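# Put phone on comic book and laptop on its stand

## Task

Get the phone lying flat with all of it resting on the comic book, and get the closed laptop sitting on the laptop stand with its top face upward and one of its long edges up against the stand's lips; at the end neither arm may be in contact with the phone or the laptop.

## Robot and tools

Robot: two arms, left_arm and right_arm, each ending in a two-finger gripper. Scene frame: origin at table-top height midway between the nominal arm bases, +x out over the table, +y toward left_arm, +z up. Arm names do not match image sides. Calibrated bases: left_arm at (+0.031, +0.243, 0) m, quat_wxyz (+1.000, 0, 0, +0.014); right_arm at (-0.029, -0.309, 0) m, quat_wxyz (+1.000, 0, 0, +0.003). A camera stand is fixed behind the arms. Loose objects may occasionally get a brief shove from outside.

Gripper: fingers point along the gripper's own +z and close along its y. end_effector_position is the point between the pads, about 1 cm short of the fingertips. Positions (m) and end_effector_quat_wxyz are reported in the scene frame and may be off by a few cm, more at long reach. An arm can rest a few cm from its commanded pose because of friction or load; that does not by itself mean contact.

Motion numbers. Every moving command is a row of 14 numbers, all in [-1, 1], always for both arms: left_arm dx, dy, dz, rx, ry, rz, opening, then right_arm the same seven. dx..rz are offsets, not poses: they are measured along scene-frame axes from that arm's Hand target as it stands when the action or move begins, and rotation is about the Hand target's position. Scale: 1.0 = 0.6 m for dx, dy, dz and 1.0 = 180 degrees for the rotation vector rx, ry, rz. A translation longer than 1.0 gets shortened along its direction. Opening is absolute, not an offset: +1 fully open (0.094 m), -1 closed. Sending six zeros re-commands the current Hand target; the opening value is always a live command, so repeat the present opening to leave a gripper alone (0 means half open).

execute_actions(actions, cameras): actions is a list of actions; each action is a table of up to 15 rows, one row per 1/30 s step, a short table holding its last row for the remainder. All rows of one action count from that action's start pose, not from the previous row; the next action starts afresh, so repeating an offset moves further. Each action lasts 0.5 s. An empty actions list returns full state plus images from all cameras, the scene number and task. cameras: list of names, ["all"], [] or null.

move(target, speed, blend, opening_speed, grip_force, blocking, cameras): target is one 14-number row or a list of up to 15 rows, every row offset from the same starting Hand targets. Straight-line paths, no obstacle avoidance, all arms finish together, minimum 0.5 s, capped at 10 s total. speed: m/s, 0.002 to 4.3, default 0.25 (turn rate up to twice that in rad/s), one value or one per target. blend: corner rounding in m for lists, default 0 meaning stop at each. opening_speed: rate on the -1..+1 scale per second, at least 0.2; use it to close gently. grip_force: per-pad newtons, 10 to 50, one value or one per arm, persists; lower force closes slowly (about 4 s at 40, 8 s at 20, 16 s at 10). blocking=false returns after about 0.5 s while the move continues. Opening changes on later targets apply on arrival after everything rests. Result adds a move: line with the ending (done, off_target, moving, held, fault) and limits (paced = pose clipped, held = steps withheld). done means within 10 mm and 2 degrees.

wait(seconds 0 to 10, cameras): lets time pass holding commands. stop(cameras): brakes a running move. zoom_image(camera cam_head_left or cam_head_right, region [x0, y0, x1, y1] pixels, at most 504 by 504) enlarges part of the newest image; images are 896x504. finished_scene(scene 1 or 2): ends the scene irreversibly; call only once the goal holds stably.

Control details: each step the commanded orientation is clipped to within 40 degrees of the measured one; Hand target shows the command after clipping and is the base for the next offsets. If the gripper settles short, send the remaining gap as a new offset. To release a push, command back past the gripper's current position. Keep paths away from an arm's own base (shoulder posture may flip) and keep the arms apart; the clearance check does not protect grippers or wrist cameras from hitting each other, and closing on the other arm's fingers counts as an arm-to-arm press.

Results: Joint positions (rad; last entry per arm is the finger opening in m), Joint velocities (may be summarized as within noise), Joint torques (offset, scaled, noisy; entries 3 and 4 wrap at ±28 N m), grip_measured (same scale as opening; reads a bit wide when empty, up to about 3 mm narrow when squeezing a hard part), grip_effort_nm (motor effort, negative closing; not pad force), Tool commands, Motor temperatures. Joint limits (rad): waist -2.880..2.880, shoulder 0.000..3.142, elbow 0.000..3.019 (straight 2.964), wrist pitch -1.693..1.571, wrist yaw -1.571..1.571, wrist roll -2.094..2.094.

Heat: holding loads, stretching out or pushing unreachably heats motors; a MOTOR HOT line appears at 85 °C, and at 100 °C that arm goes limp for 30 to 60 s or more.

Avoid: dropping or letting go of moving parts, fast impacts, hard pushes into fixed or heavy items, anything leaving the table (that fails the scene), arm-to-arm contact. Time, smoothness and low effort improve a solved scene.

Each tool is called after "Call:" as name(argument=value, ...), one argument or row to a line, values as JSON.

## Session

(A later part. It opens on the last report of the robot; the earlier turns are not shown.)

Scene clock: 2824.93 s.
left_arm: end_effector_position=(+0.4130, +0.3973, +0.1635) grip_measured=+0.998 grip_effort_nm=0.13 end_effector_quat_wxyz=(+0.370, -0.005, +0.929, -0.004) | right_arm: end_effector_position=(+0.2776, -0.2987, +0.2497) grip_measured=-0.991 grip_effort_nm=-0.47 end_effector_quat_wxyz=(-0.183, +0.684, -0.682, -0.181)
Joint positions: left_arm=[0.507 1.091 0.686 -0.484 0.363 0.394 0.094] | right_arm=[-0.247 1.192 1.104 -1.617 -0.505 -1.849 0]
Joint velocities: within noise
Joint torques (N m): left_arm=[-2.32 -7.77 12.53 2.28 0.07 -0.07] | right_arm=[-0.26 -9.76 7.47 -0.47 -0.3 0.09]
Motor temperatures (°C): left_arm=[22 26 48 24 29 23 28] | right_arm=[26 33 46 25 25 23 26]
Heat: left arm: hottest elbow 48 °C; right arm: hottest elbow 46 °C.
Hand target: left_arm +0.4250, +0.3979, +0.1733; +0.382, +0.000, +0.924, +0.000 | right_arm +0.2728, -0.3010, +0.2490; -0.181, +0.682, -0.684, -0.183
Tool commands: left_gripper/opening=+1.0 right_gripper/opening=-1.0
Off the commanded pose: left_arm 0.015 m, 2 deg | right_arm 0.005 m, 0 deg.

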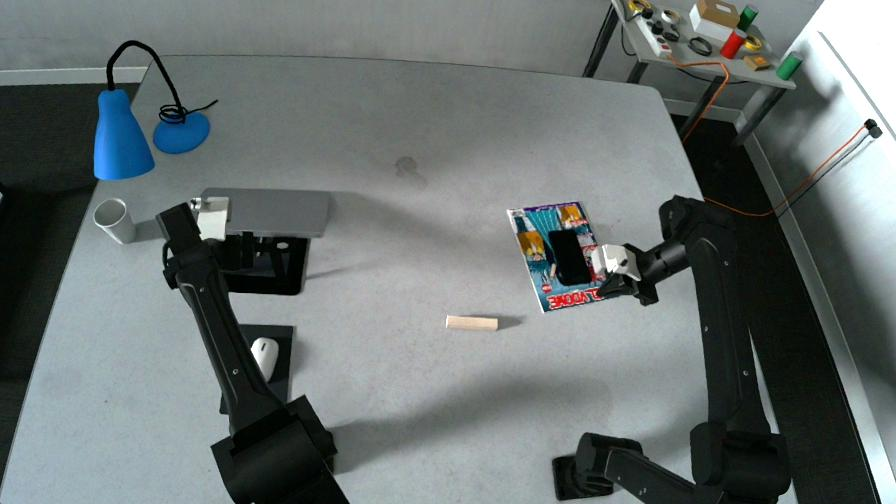

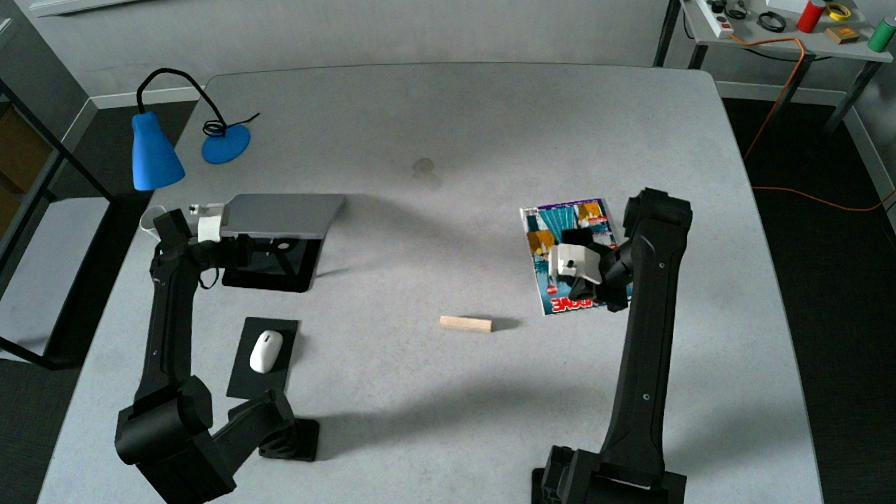

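Call:
zoom_image(
  camera="cam_head_left",
  region=[215, 205, 295, 270],
)

Call:
zoom_image(
  camera="cam_head_right",
  region=[225, 205, 305, 270],
)

Scaled by 6.300.

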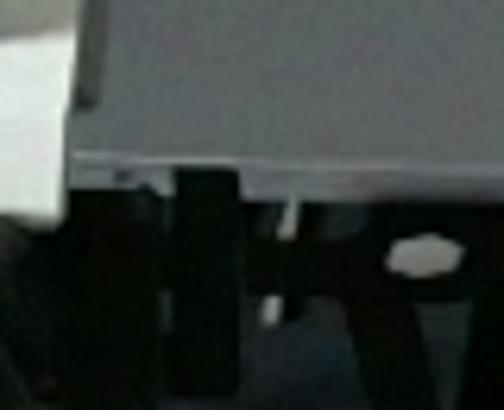

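Scaled by 6.300.

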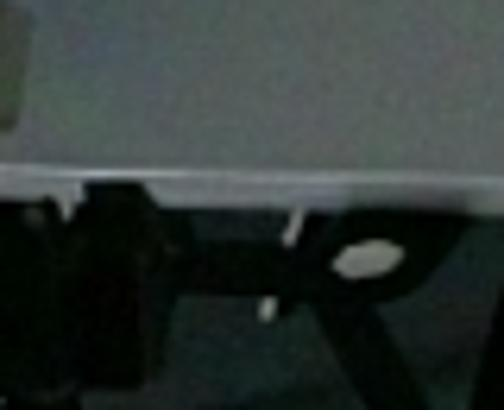

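Call:
move(
  target=[0.0167, 0, -0.005, 0, 0, 0, 1, 0, 0, 0, 0, 0, 0, -1],
  speed=0.02,
  cameras=["all"],
)

Call:
zoom_image(
  camera="cam_head_left",
  region=[160, 160, 340, 300],
)

Call:
zoom_image(
  camera="cam_head_right",
  region=[180, 160, 360, 300],
)

Scene clock: 2837.17 s.
left_arm: end_effector_position=(+0.4191, +0.3955, +0.1562) grip_measured=+0.998 grip_effort_nm=0.13 end_effector_quat_wxyz=(+0.367, -0.005, +0.930, -0.006) | right_arm: end_effector_position=(+0.2776, -0.2987, +0.2497) grip_measured=-0.991 grip_effort_nm=-0.47 end_effector_quat_wxyz=(-0.183, +0.684, -0.682, -0.181)
Joint positions: left_arm=[0.492 1.118 0.686 -0.461 0.353 0.383 0.094] | right_arm=[-0.247 1.192 1.104 -1.617 -0.505 -1.849 0]
Joint torques (N m): left_arm=[-2.73 -7.06 13.79 2.09 0.1 -0.03] | right_arm=[-0.21 -9.82 7.46 -0.49 -0.3 0.09]
Heat: left arm: hottest elbow 48 °C; right arm: hottest elbow 46 °C.
Hand target: left_arm +0.4350, +0.3978, +0.1701; +0.382, +0.000, +0.924, +0.000 | right_arm +0.2728, -0.3010, +0.2490; -0.181, +0.682, -0.684, -0.183
Off the commanded pose: left_arm 0.021 m, 2 deg | right_arm 0.005 m, 0 deg.
move: off_target (left_arm)

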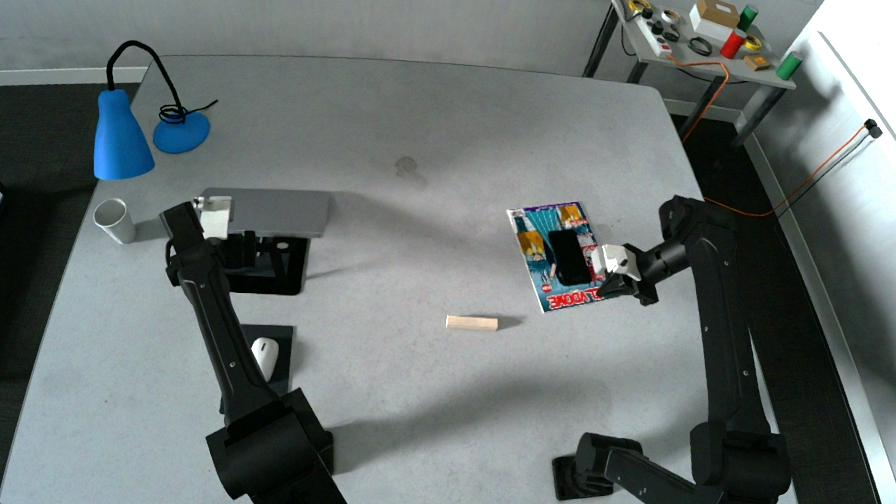

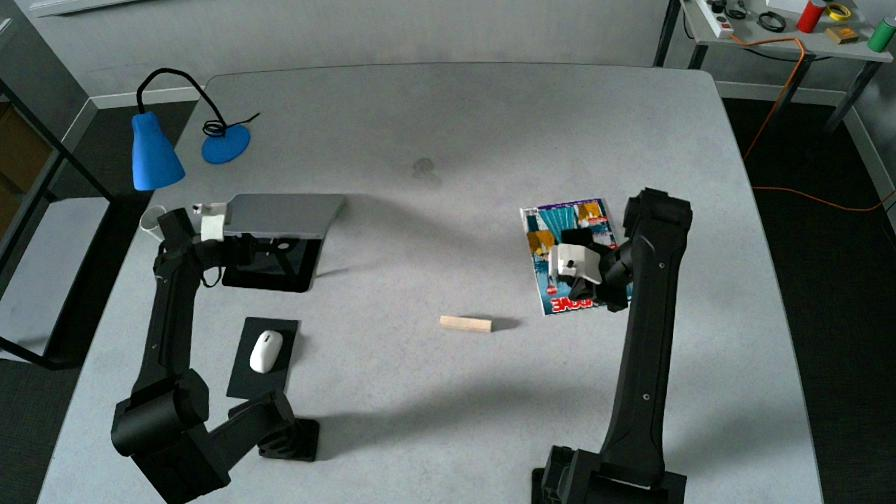

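Scaled by 2.800.

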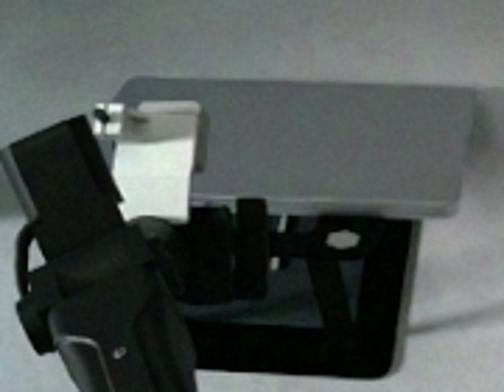

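Scaled by 2.800.

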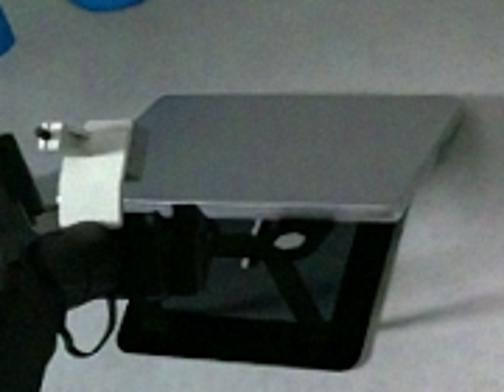

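Call:
move(
  target=[
    [-0.05, 0, 0.025, 0, 0, 0, 1, 0, 0, 0, 0, 0, 0, -1],
    [-0.01, 0, 0.025, 0, 0, 0, 1, 0, 0, 0, 0, 0, 0, -1],
  ],
  speed=0.03,
  cameras=["all"],
)

Call:
zoom_image(
  camera="cam_head_left",
  region=[160, 160, 340, 300],
)

Call:
zoom_image(
  camera="cam_head_right",
  region=[180, 160, 360, 300],
)

Scene clock: 2845.67 s.
left_arm: end_effector_position=(+0.4078, +0.3922, +0.1617) grip_measured=+0.998 grip_effort_nm=0.13 end_effector_quat_wxyz=(+0.359, -0.008, +0.933, -0.011) | right_arm: end_effector_position=(+0.2776, -0.2987, +0.2497) grip_measured=-0.991 grip_effort_nm=-0.47 end_effector_quat_wxyz=(-0.183, +0.684, -0.682, -0.181)
Joint positions: left_arm=[0.501 1.082 0.686 -0.519 0.359 0.39 0.094] | right_arm=[-0.247 1.192 1.104 -1.617 -0.505 -1.849 0]
Joint velocities: left_arm=[within noise] | right_arm=[0.015 -0.005 -0.002 -0.012 -0.022 -0.168 -0.001]
Joint torques (N m): left_arm=[-2.61 -7.53 15.42 2.13 0.1 -0.07] | right_arm=[-0.26 -9.76 7.49 -0.49 -0.3 0.08]
Heat: left arm: hottest elbow 48 °C; right arm: hottest elbow 46 °C.
Hand target: left_arm +0.4290, +0.3978, +0.1853; +0.382, +0.000, +0.924, +0.000 | right_arm +0.2728, -0.3010, +0.2490; -0.181, +0.682, -0.684, -0.183
Off the commanded pose: left_arm 0.032 m, 3 deg | right_arm 0.005 m, 0 deg.
move: off_target (left_arm)

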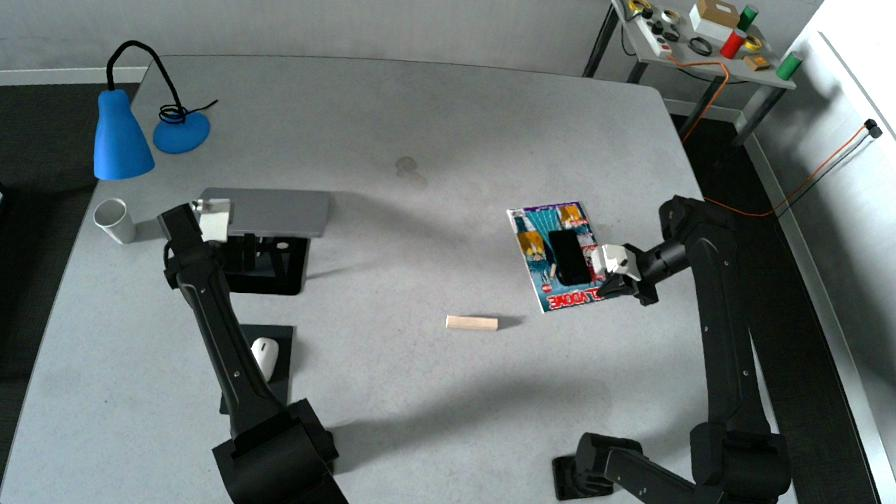

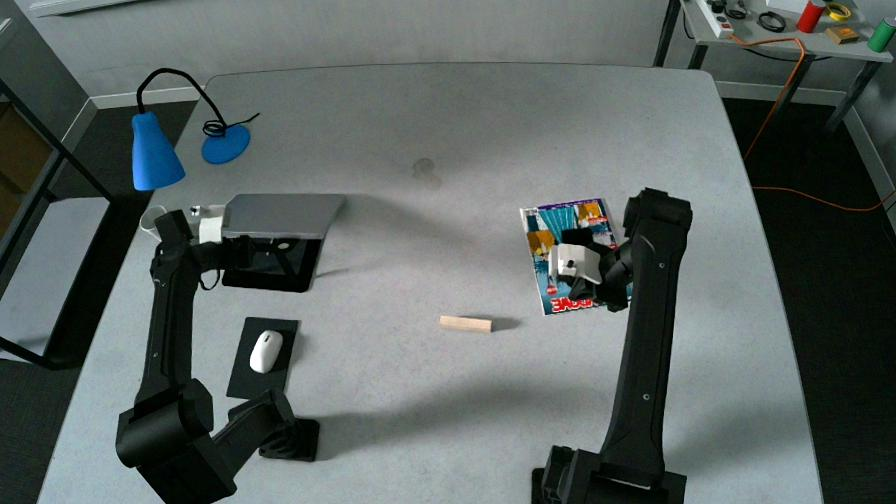

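Scaled by 2.800.

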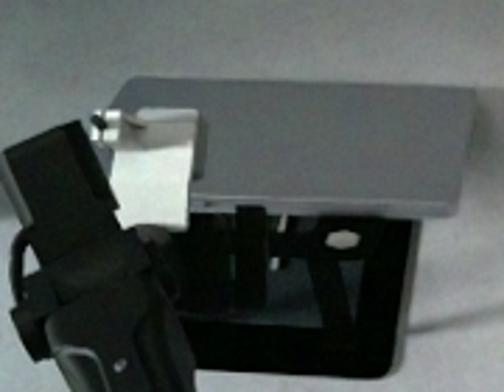

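Scaled by 2.800.

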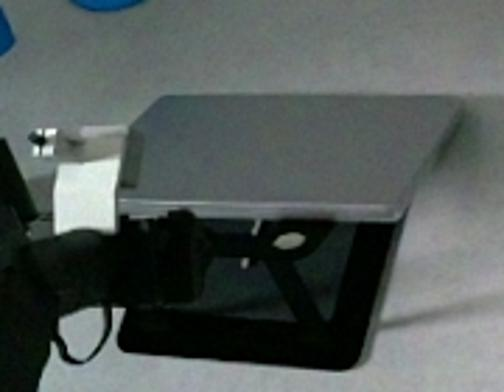

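Call:
move(
  target=[
    [-0.02, 0, 0.035, 0, 0, 0, 1, 0, 0, 0, 0, 0, 0, -1],
    [0.015, 0, 0.03, 0, 0, 0, 1, 0, 0, 0, 0, 0, 0, -1],
  ],
  speed=0.03,
  cameras=["all"],
)

Call:
zoom_image(
  camera="cam_head_left",
  region=[160, 160, 340, 300],
)

Call:
zoom_image(
  camera="cam_head_right",
  region=[180, 160, 360, 300],
)

Scene clock: 2852.50 s.
left_arm: end_effector_position=(+0.4086, +0.3883, +0.1669) grip_measured=+0.998 grip_effort_nm=0.13 end_effector_quat_wxyz=(+0.349, -0.010, +0.937, -0.016) | right_arm: end_effector_position=(+0.2776, -0.2987, +0.2497) grip_measured=-0.991 grip_effort_nm=-0.47 end_effector_quat_wxyz=(-0.183, +0.684, -0.682, -0.181)
Joint positions: left_arm=[0.488 1.081 0.71 -0.565 0.351 0.379 0.094] | right_arm=[-0.247 1.192 1.104 -1.617 -0.505 -1.849 0]
Joint torques (N m): left_arm=[-1.44 -7 17.96 1.91 0 -0.05] | right_arm=[-0.15 -9.82 7.47 -0.47 -0.3 0.08]
Heat: left arm: hottest elbow 48 °C; right arm: hottest elbow 45 °C.
Hand target: left_arm +0.4380, +0.3979, +0.2032; +0.382, +0.000, +0.924, +0.000 | right_arm +0.2728, -0.3010, +0.2490; -0.181, +0.682, -0.684, -0.183
Off the commanded pose: left_arm 0.048 m, 5 deg | right_arm 0.005 m, 0 deg.
move: off_target (left_arm)

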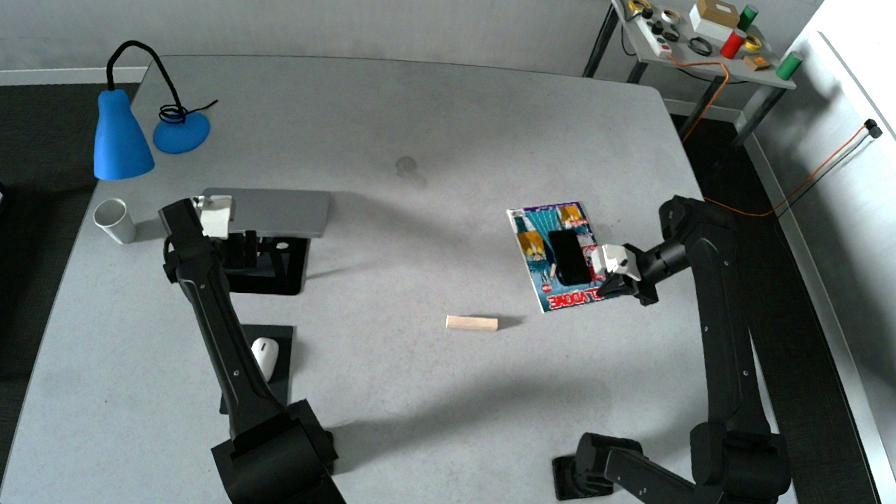

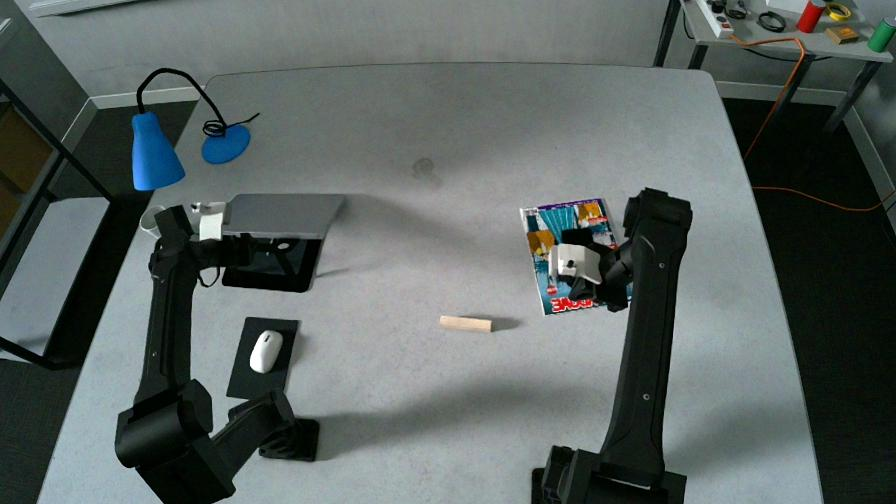

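Scaled by 2.800.

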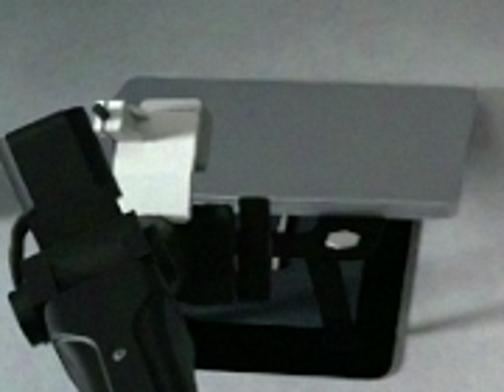

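Scaled by 2.800.

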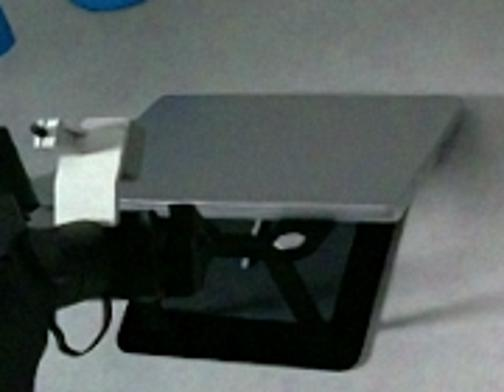

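Call:
move(
  target=[
    [-0.12, 0, -0.03, 0, 0, 0, 1, 0, 0, 0, 0, 0, 0, -1],
  ],
  speed=0.05,
  cameras=["all"],
)

Call:
zoom_image(
  camera="cam_head_left",
  region=[160, 160, 340, 300],
)

Call:
zoom_image(
  camera="cam_head_right",
  region=[180, 160, 360, 300],
)

Scene clock: 2859.97 s.
left_arm: end_effector_position=(+0.3728, +0.3963, +0.1866) grip_measured=+0.998 grip_effort_nm=0.13 end_effector_quat_wxyz=(+0.384, +0.003, +0.923, -0.002) | right_arm: end_effector_position=(+0.2776, -0.2987, +0.2497) grip_measured=-0.991 grip_effort_nm=-0.47 end_effector_quat_wxyz=(-0.183, +0.684, -0.682, -0.181)
Joint positions: left_arm=[0.588 0.946 0.653 -0.593 0.427 0.469 0.094] | right_arm=[-0.247 1.192 1.104 -1.617 -0.505 -1.849 0]
Joint torques (N m): left_arm=[-0.38 -7.59 10.07 0.96 0.32 0.08] | right_arm=[-0.15 -9.82 7.47 -0.47 -0.3 0.08]
Heat: left arm: hottest elbow 48 °C; right arm: hottest elbow 45 °C.
Hand target: left_arm +0.3660, +0.3978, +0.1851; +0.382, +0.000, +0.924, +0.000 | right_arm +0.2728, -0.3010, +0.2490; -0.181, +0.682, -0.684, -0.183
Off the commanded pose: left_arm 0.007 m, 0 deg | right_arm 0.005 m, 0 deg.
move: done

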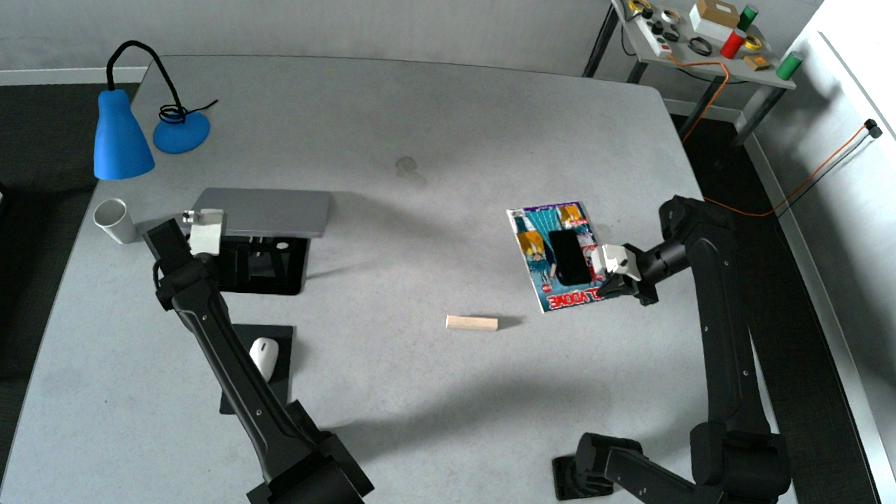

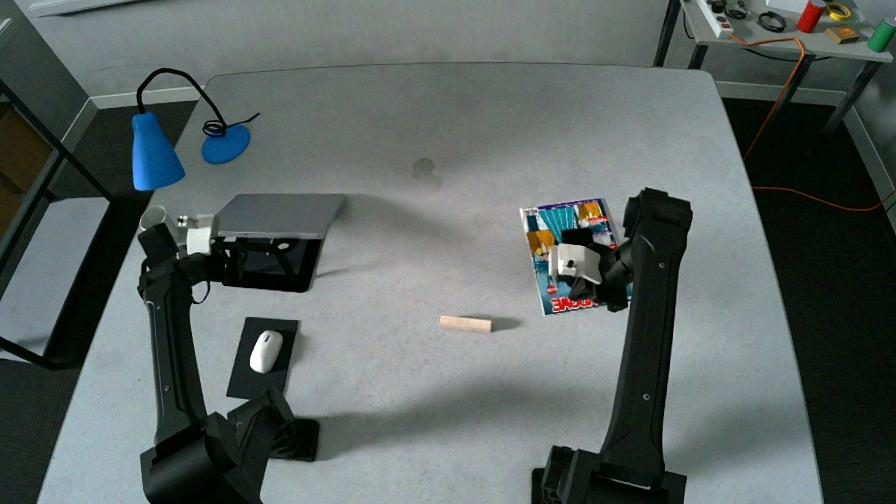

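Scaled by 2.800.

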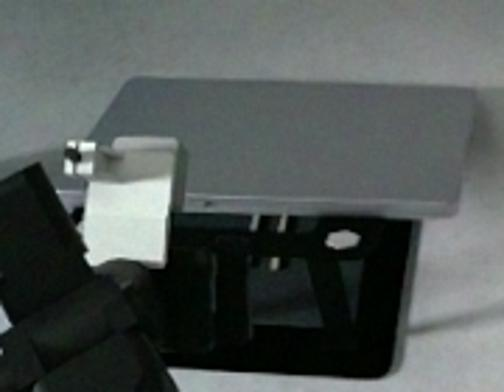

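Scaled by 2.800.

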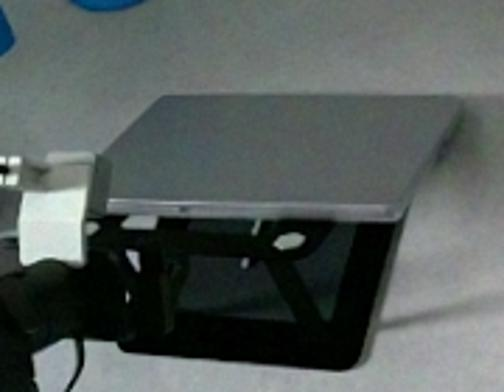

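Call:
zoom_image(
  camera="cam_head_right",
  region=[190, 225, 330, 300],
)

Call:
zoom_image(
  camera="cam_head_left",
  region=[170, 225, 310, 300],
)

Scaled by 3.600.

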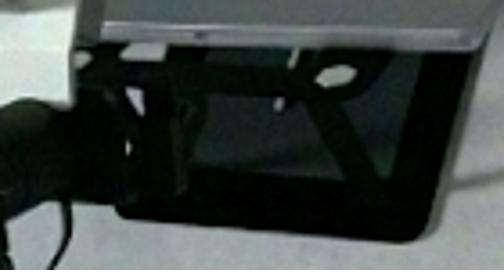

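Scaled by 3.600.

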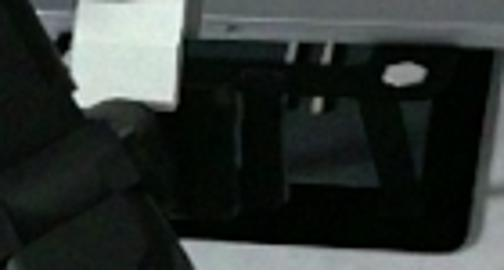

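Call:
move(
  target=[
    [-0.08, 0, 0.12, 0, 0, 0, 1, 0, 0, 0, 0, 0, 0, -1],
    [-0.12, -0.5, 0.15, 0, 0, 0, 1, 0, 0, 0, 0, 0, 0, -1],
  ],
  speed=0.15,
  blend=0.04,
  cameras=["all"],
)

Call:
zoom_image(
  camera="cam_head_left",
  region=[160, 160, 340, 300],
)

Call:
zoom_image(
  camera="cam_head_right",
  region=[180, 160, 360, 300],
)

Scene clock: 2877.50 s.
left_arm: end_effector_position=(+0.2858, +0.1115, +0.2390) grip_measured=+0.998 grip_effort_nm=0.13 end_effector_quat_wxyz=(+0.362, +0.006, +0.932, +0.022) | right_arm: end_effector_position=(+0.2776, -0.2987, +0.2497) grip_measured=-0.991 grip_effort_nm=-0.47 end_effector_quat_wxyz=(-0.183, +0.684, -0.682, -0.181)
Joint positions: left_arm=[-0.811 0.693 0.707 -1.033 -0.526 -0.618 0.094] | right_arm=[-0.247 1.192 1.104 -1.617 -0.505 -1.849 0]
Joint torques (N m): left_arm=[-2.43 -1.73 18.62 0.8 -0.46 -0.04] | right_arm=[-0.26 -9.88 7.47 -0.5 -0.3 0.09]
Heat: left arm: hottest elbow 48 °C; right arm: hottest elbow 45 °C.
Hand target: left_arm +0.2940, +0.0979, +0.2751; +0.382, +0.000, +0.924, +0.000 | right_arm +0.2728, -0.3010, +0.2490; -0.181, +0.682, -0.684, -0.183
Off the commanded pose: left_arm 0.040 m, 4 deg | right_arm 0.005 m, 0 deg.
move: off_target (left_arm)

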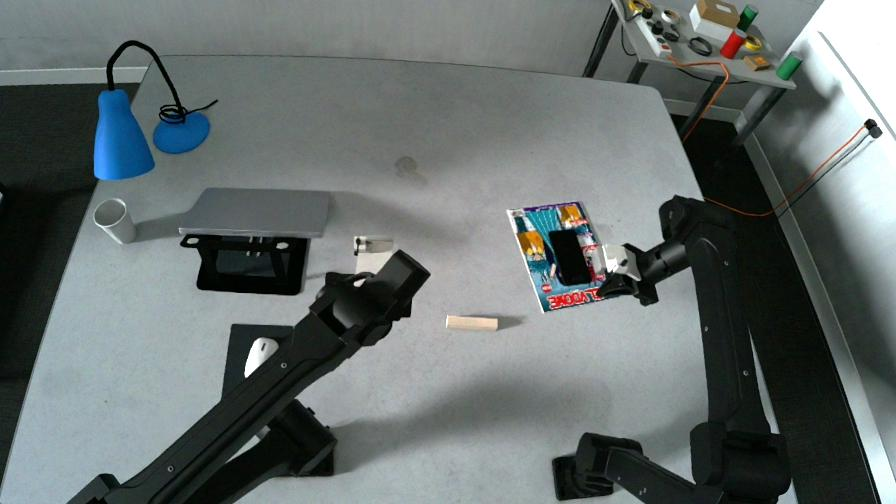

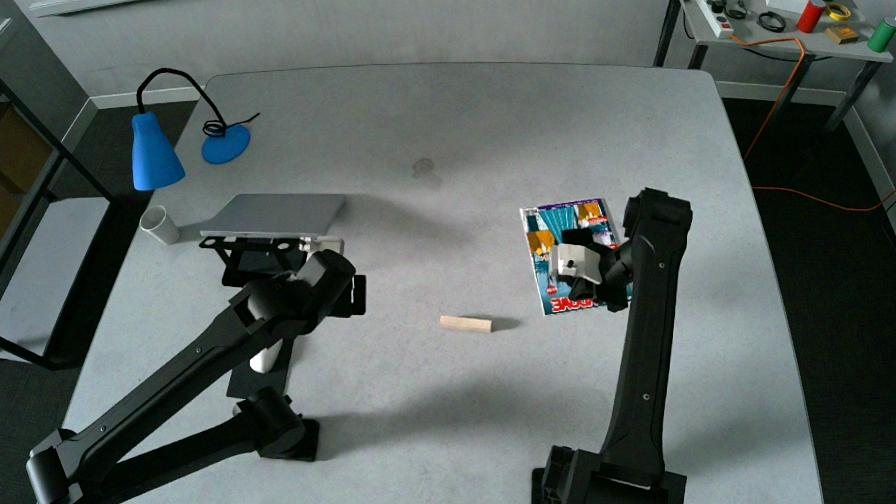

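Scaled by 2.800.

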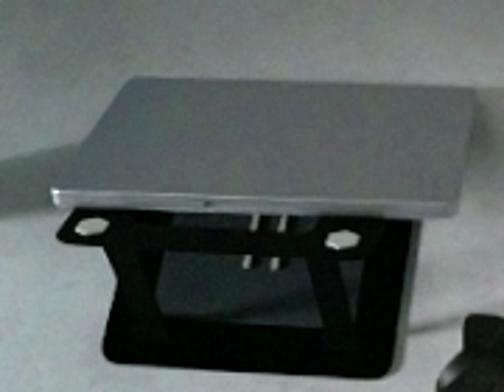

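Scaled by 2.800.

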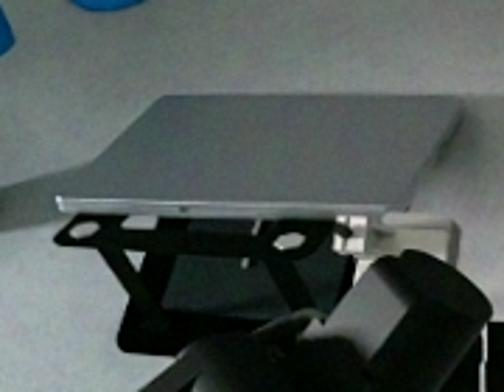

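Call:
zoom_image(
  camera="cam_head_left",
  region=[172, 215, 252, 260],
)

Call:
zoom_image(
  camera="cam_head_left",
  region=[252, 215, 332, 260],
)

Call:
zoom_image(
  camera="cam_head_right",
  region=[192, 215, 272, 260],
)

Call:
zoom_image(
  camera="cam_head_right",
  region=[290, 185, 370, 245],
)

Call:
zoom_image(
  camera="cam_head_left",
  region=[290, 180, 370, 240],
)

Scaled by 6.300.

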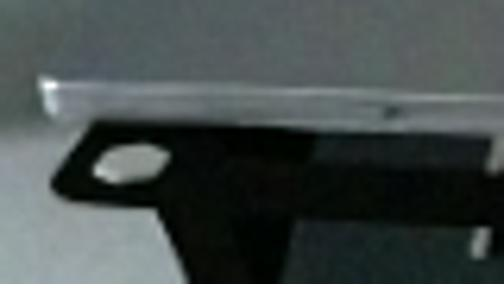

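Scaled by 6.300.

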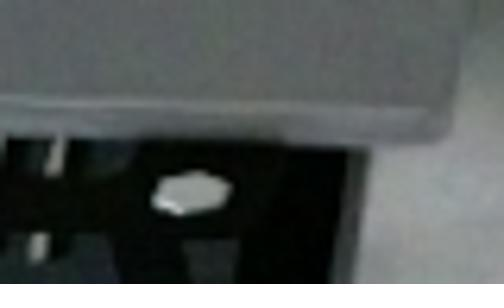

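Scaled by 6.300.

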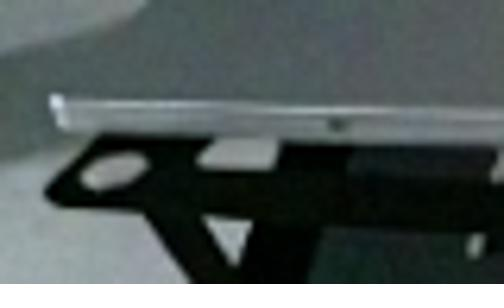

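Scaled by 6.300.

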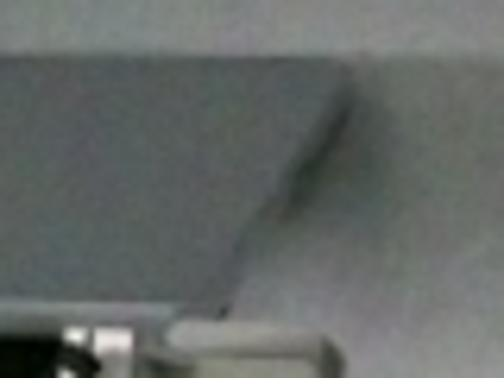

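Scaled by 6.300.

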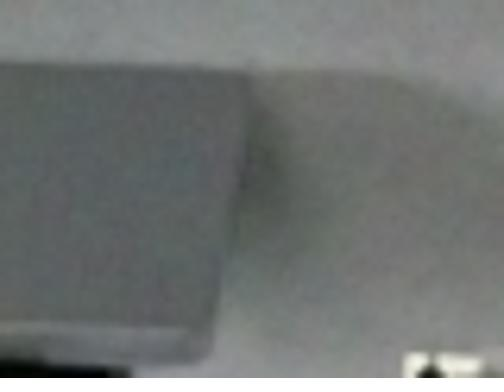

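Call:
move(
  target=[
    [0, 0.3, 0.02, 0, 0.139, 0, -1, 0, 0, 0, 0, 0, 0, -1],
    [0.127, 0.478, 0, 0, 0.139, 0, -1, 0, 0, 0, 0, 0, 0, -1],
  ],
  speed=0.15,
  blend=[0.04, 0],
  cameras=["all"],
)

Call:
zoom_image(
  camera="cam_head_left",
  region=[160, 160, 340, 300],
)

Call:
zoom_image(
  camera="cam_head_right",
  region=[180, 160, 360, 300],
)

Scene clock: 2964.80 s.
left_arm: end_effector_position=(+0.3503, +0.3700, +0.2439) grip_measured=-0.981 grip_effort_nm=-1.00 end_effector_quat_wxyz=(+0.137, -0.001, +0.990, -0.017) | right_arm: end_effector_position=(+0.2776, -0.2987, +0.2497) grip_measured=-0.991 grip_effort_nm=-0.47 end_effector_quat_wxyz=(-0.183, +0.684, -0.682, -0.181)
Joint positions: left_arm=[0.428 1.083 1.047 -1.301 0.151 0.437 0.001] | right_arm=[-0.247 1.192 1.104 -1.617 -0.505 -1.849 0]
Joint torques (N m): left_arm=[-0.21 -8.12 17.74 1.18 0.23 0.11] | right_arm=[-0.21 -9.76 7.47 -0.49 -0.3 0.08]
Motor temperatures (°C): left_arm=[22 26 59 24 28 23 28] | right_arm=[26 32 45 25 25 23 26]
Heat: left arm: hottest elbow 59 °C; right arm: hottest elbow 45 °C.
Hand target: left_arm +0.3703, +0.3846, +0.2753; +0.173, +0.000, +0.985, +0.000 | right_arm +0.2728, -0.3010, +0.2490; -0.181, +0.682, -0.684, -0.183
Off the commanded pose: left_arm 0.040 m, 5 deg | right_arm 0.005 m, 0 deg.
move: off_target (left_arm)

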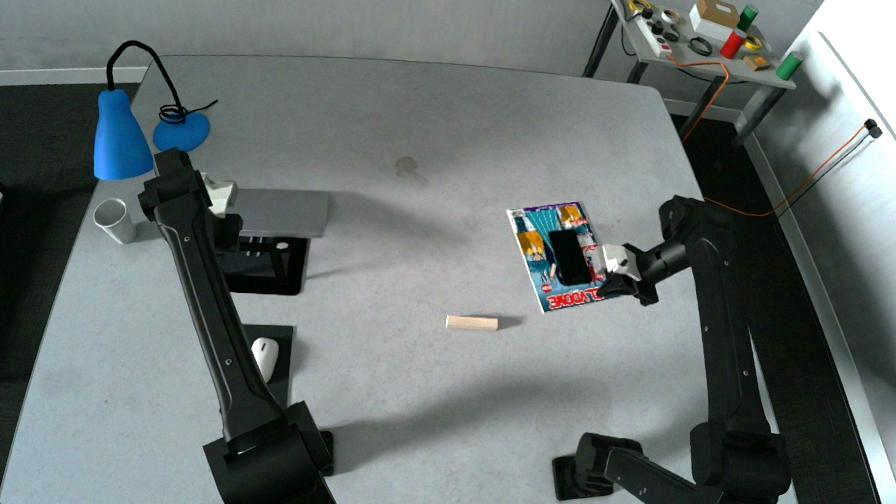

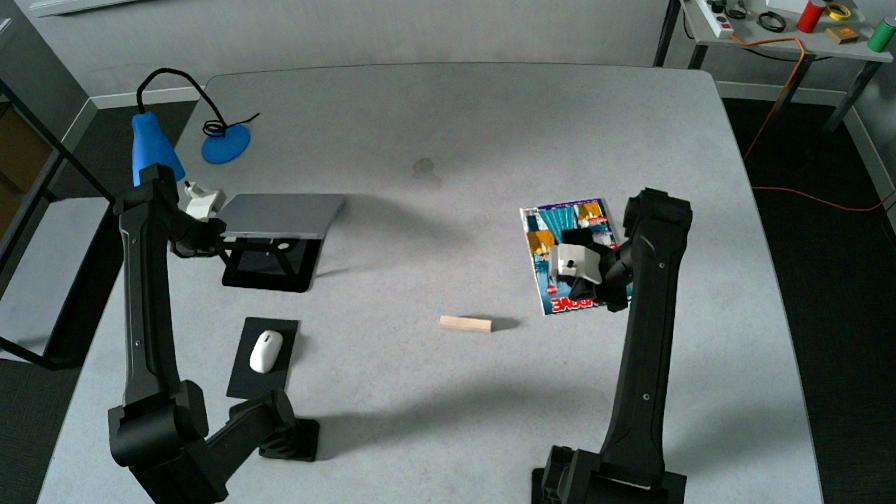

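Scaled by 2.800.

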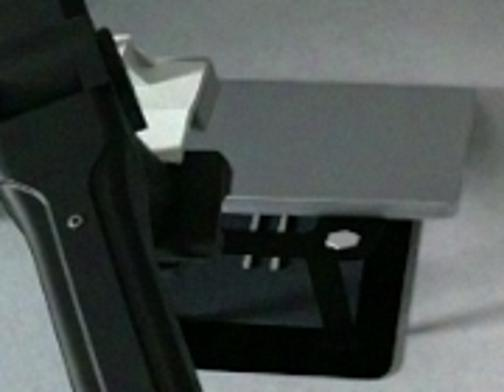

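Scaled by 2.800.

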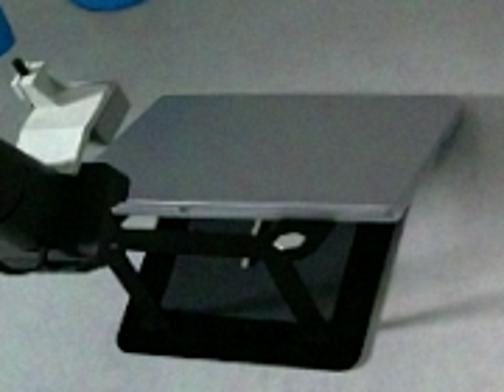

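Call:
move(
  target=[
    [0.02, 0.01, -0.05, 0, -0.139, 0, -1, 0, 0, 0, 0, 0, 0, -1],
    [0.035, 0.01, -0.12, 0, -0.139, 0, -1, 0, 0, 0, 0, 0, 0, -1],
  ],
  speed=0.08,
  blend=[0.02, 0],
  cameras=["all"],
)

Call:
zoom_image(
  camera="cam_head_left",
  region=[160, 160, 340, 300],
)

Call:
zoom_image(
  camera="cam_head_right",
  region=[180, 160, 360, 300],
)

Scene clock: 2973.47 s.
left_arm: end_effector_position=(+0.3902, +0.3883, +0.2079) grip_measured=-0.981 grip_effort_nm=-1.00 end_effector_quat_wxyz=(+0.382, +0.006, +0.924, -0.001) | right_arm: end_effector_position=(+0.2776, -0.2987, +0.2497) grip_measured=-0.991 grip_effort_nm=-0.47 end_effector_quat_wxyz=(-0.183, +0.684, -0.682, -0.181)
Joint positions: left_arm=[0.527 0.959 0.717 -0.629 0.386 0.425 0.001] | right_arm=[-0.247 1.192 1.104 -1.617 -0.505 -1.849 0]
Joint torques (N m): left_arm=[-0.62 -5.48 10.28 1.99 0.08 -0.07] | right_arm=[-0.26 -9.82 7.47 -0.49 -0.3 0.08]
Motor temperatures (°C): left_arm=[22 26 56 24 28 23 28] | right_arm=[26 32 45 25 25 23 26]
Heat: left arm: hottest elbow 56 °C; right arm: hottest elbow 45 °C.
Hand target: left_arm +0.3913, +0.3906, +0.2032; +0.382, +0.000, +0.924, +0.000 | right_arm +0.2728, -0.3010, +0.2490; -0.181, +0.682, -0.684, -0.183
Off the commanded pose: left_arm 0.005 m, 1 deg | right_arm 0.005 m, 0 deg.
move: done

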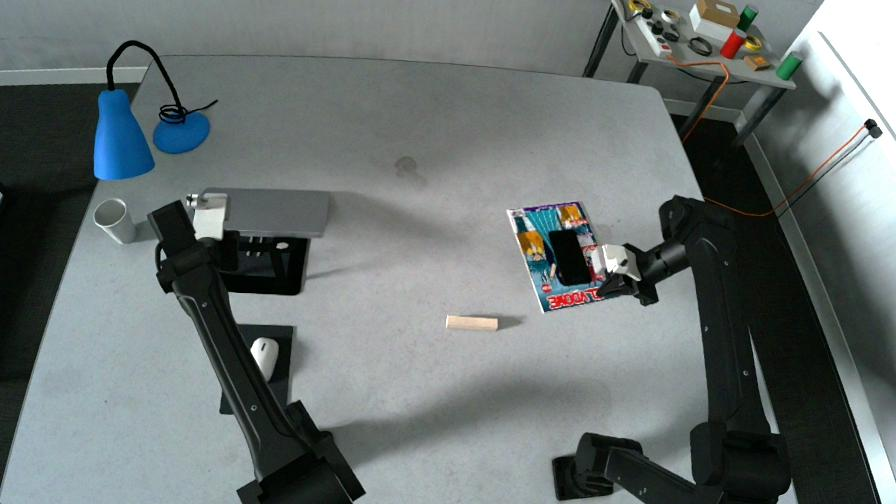

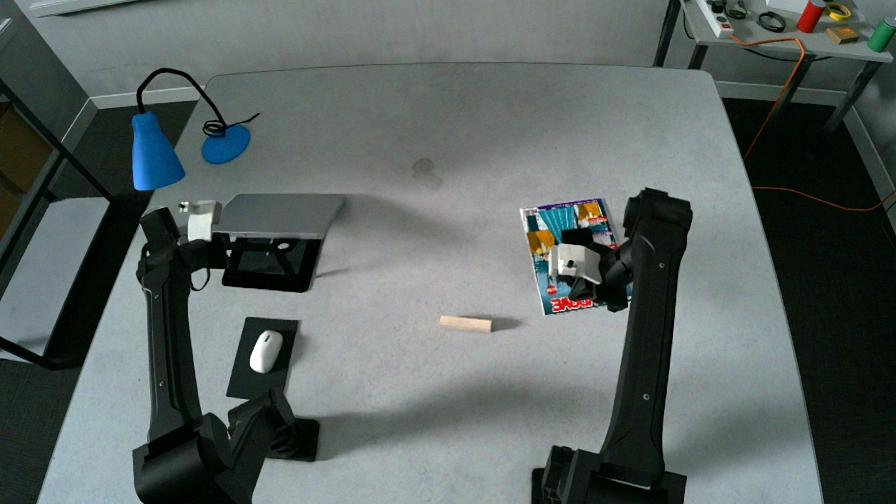

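Scaled by 2.800.

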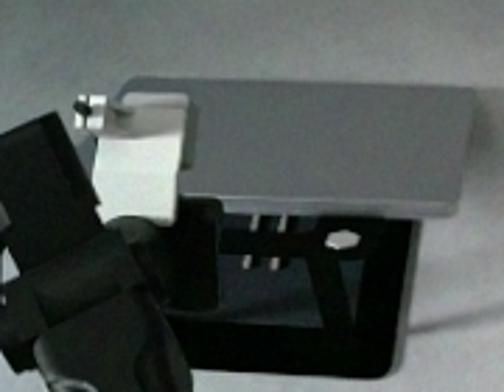

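Scaled by 2.800.

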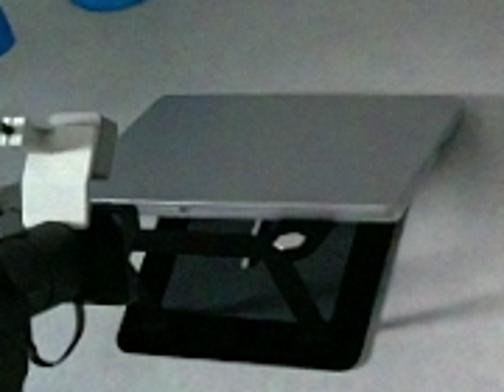

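Call:
move(
  target=[
    [0.0, 0, -0.058, 0, 0, 0, -1, 0, 0, 0, 0, 0, 0, -1],
  ],
  speed=0.05,
  cameras=["all"],
)

Call:
zoom_image(
  camera="cam_head_left",
  region=[190, 200, 270, 260],
)

Call:
zoom_image(
  camera="cam_head_right",
  region=[190, 200, 270, 260],
)

Scene clock: 2978.10 s.
left_arm: end_effector_position=(+0.3907, +0.3887, +0.1736) grip_measured=-0.981 grip_effort_nm=-1.00 end_effector_quat_wxyz=(+0.382, +0.006, +0.924, +0.000) | right_arm: end_effector_position=(+0.2776, -0.2987, +0.2497) grip_measured=-0.991 grip_effort_nm=-0.47 end_effector_quat_wxyz=(-0.183, +0.684, -0.682, -0.181)
Joint positions: left_arm=[0.527 0.995 0.643 -0.518 0.386 0.425 0.001] | right_arm=[-0.247 1.192 1.104 -1.617 -0.505 -1.849 0]
Joint torques (N m): left_arm=[-2.02 -6.42 10.02 2.25 0.11 -0.06] | right_arm=[-0.26 -9.88 7.47 -0.49 -0.3 0.08]
Motor temperatures (°C): left_arm=[22 26 55 24 28 23 28] | right_arm=[26 32 45 25 25 23 26]
Heat: left arm: hottest elbow 55 °C; right arm: hottest elbow 45 °C.
Hand target: left_arm +0.3912, +0.3905, +0.1683; +0.382, +0.000, +0.924, +0.000 | right_arm +0.2728, -0.3010, +0.2490; -0.181, +0.682, -0.684, -0.183
Off the commanded pose: left_arm 0.006 m, 1 deg | right_arm 0.005 m, 0 deg.
move: done

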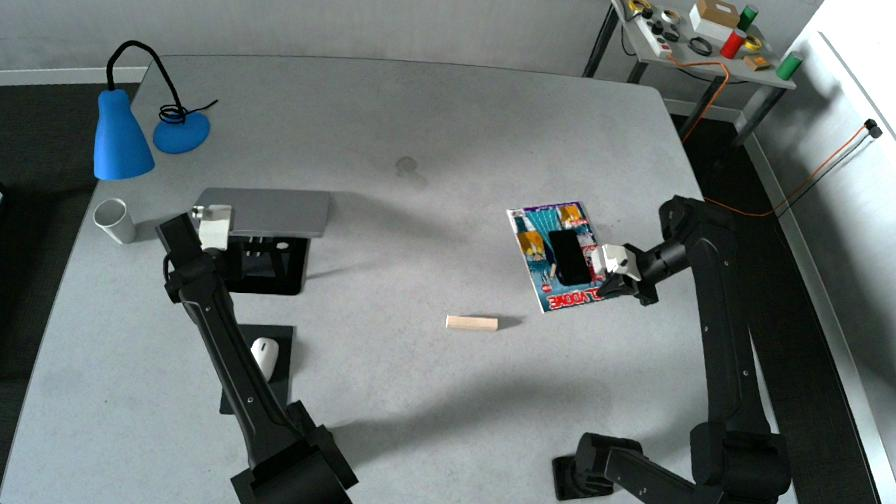

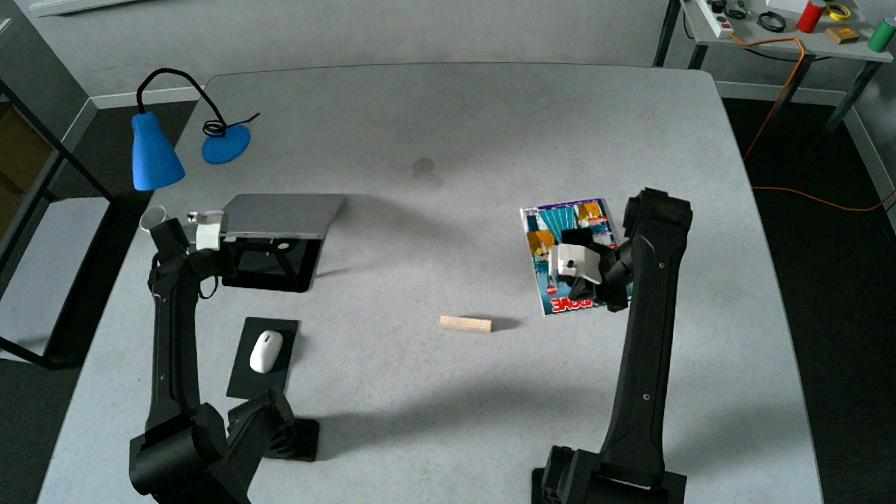

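Scaled by 6.300.

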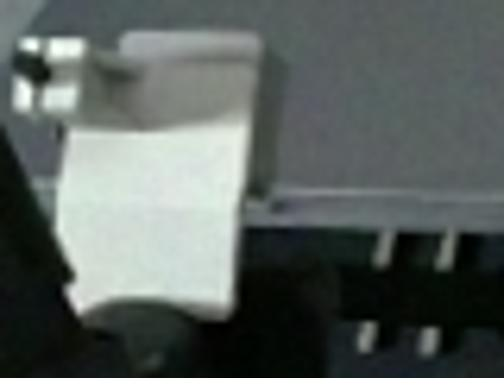

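Scaled by 6.300.

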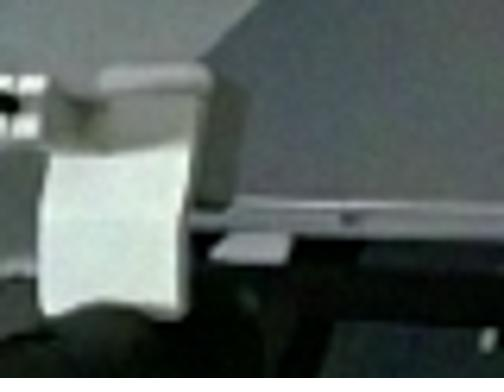

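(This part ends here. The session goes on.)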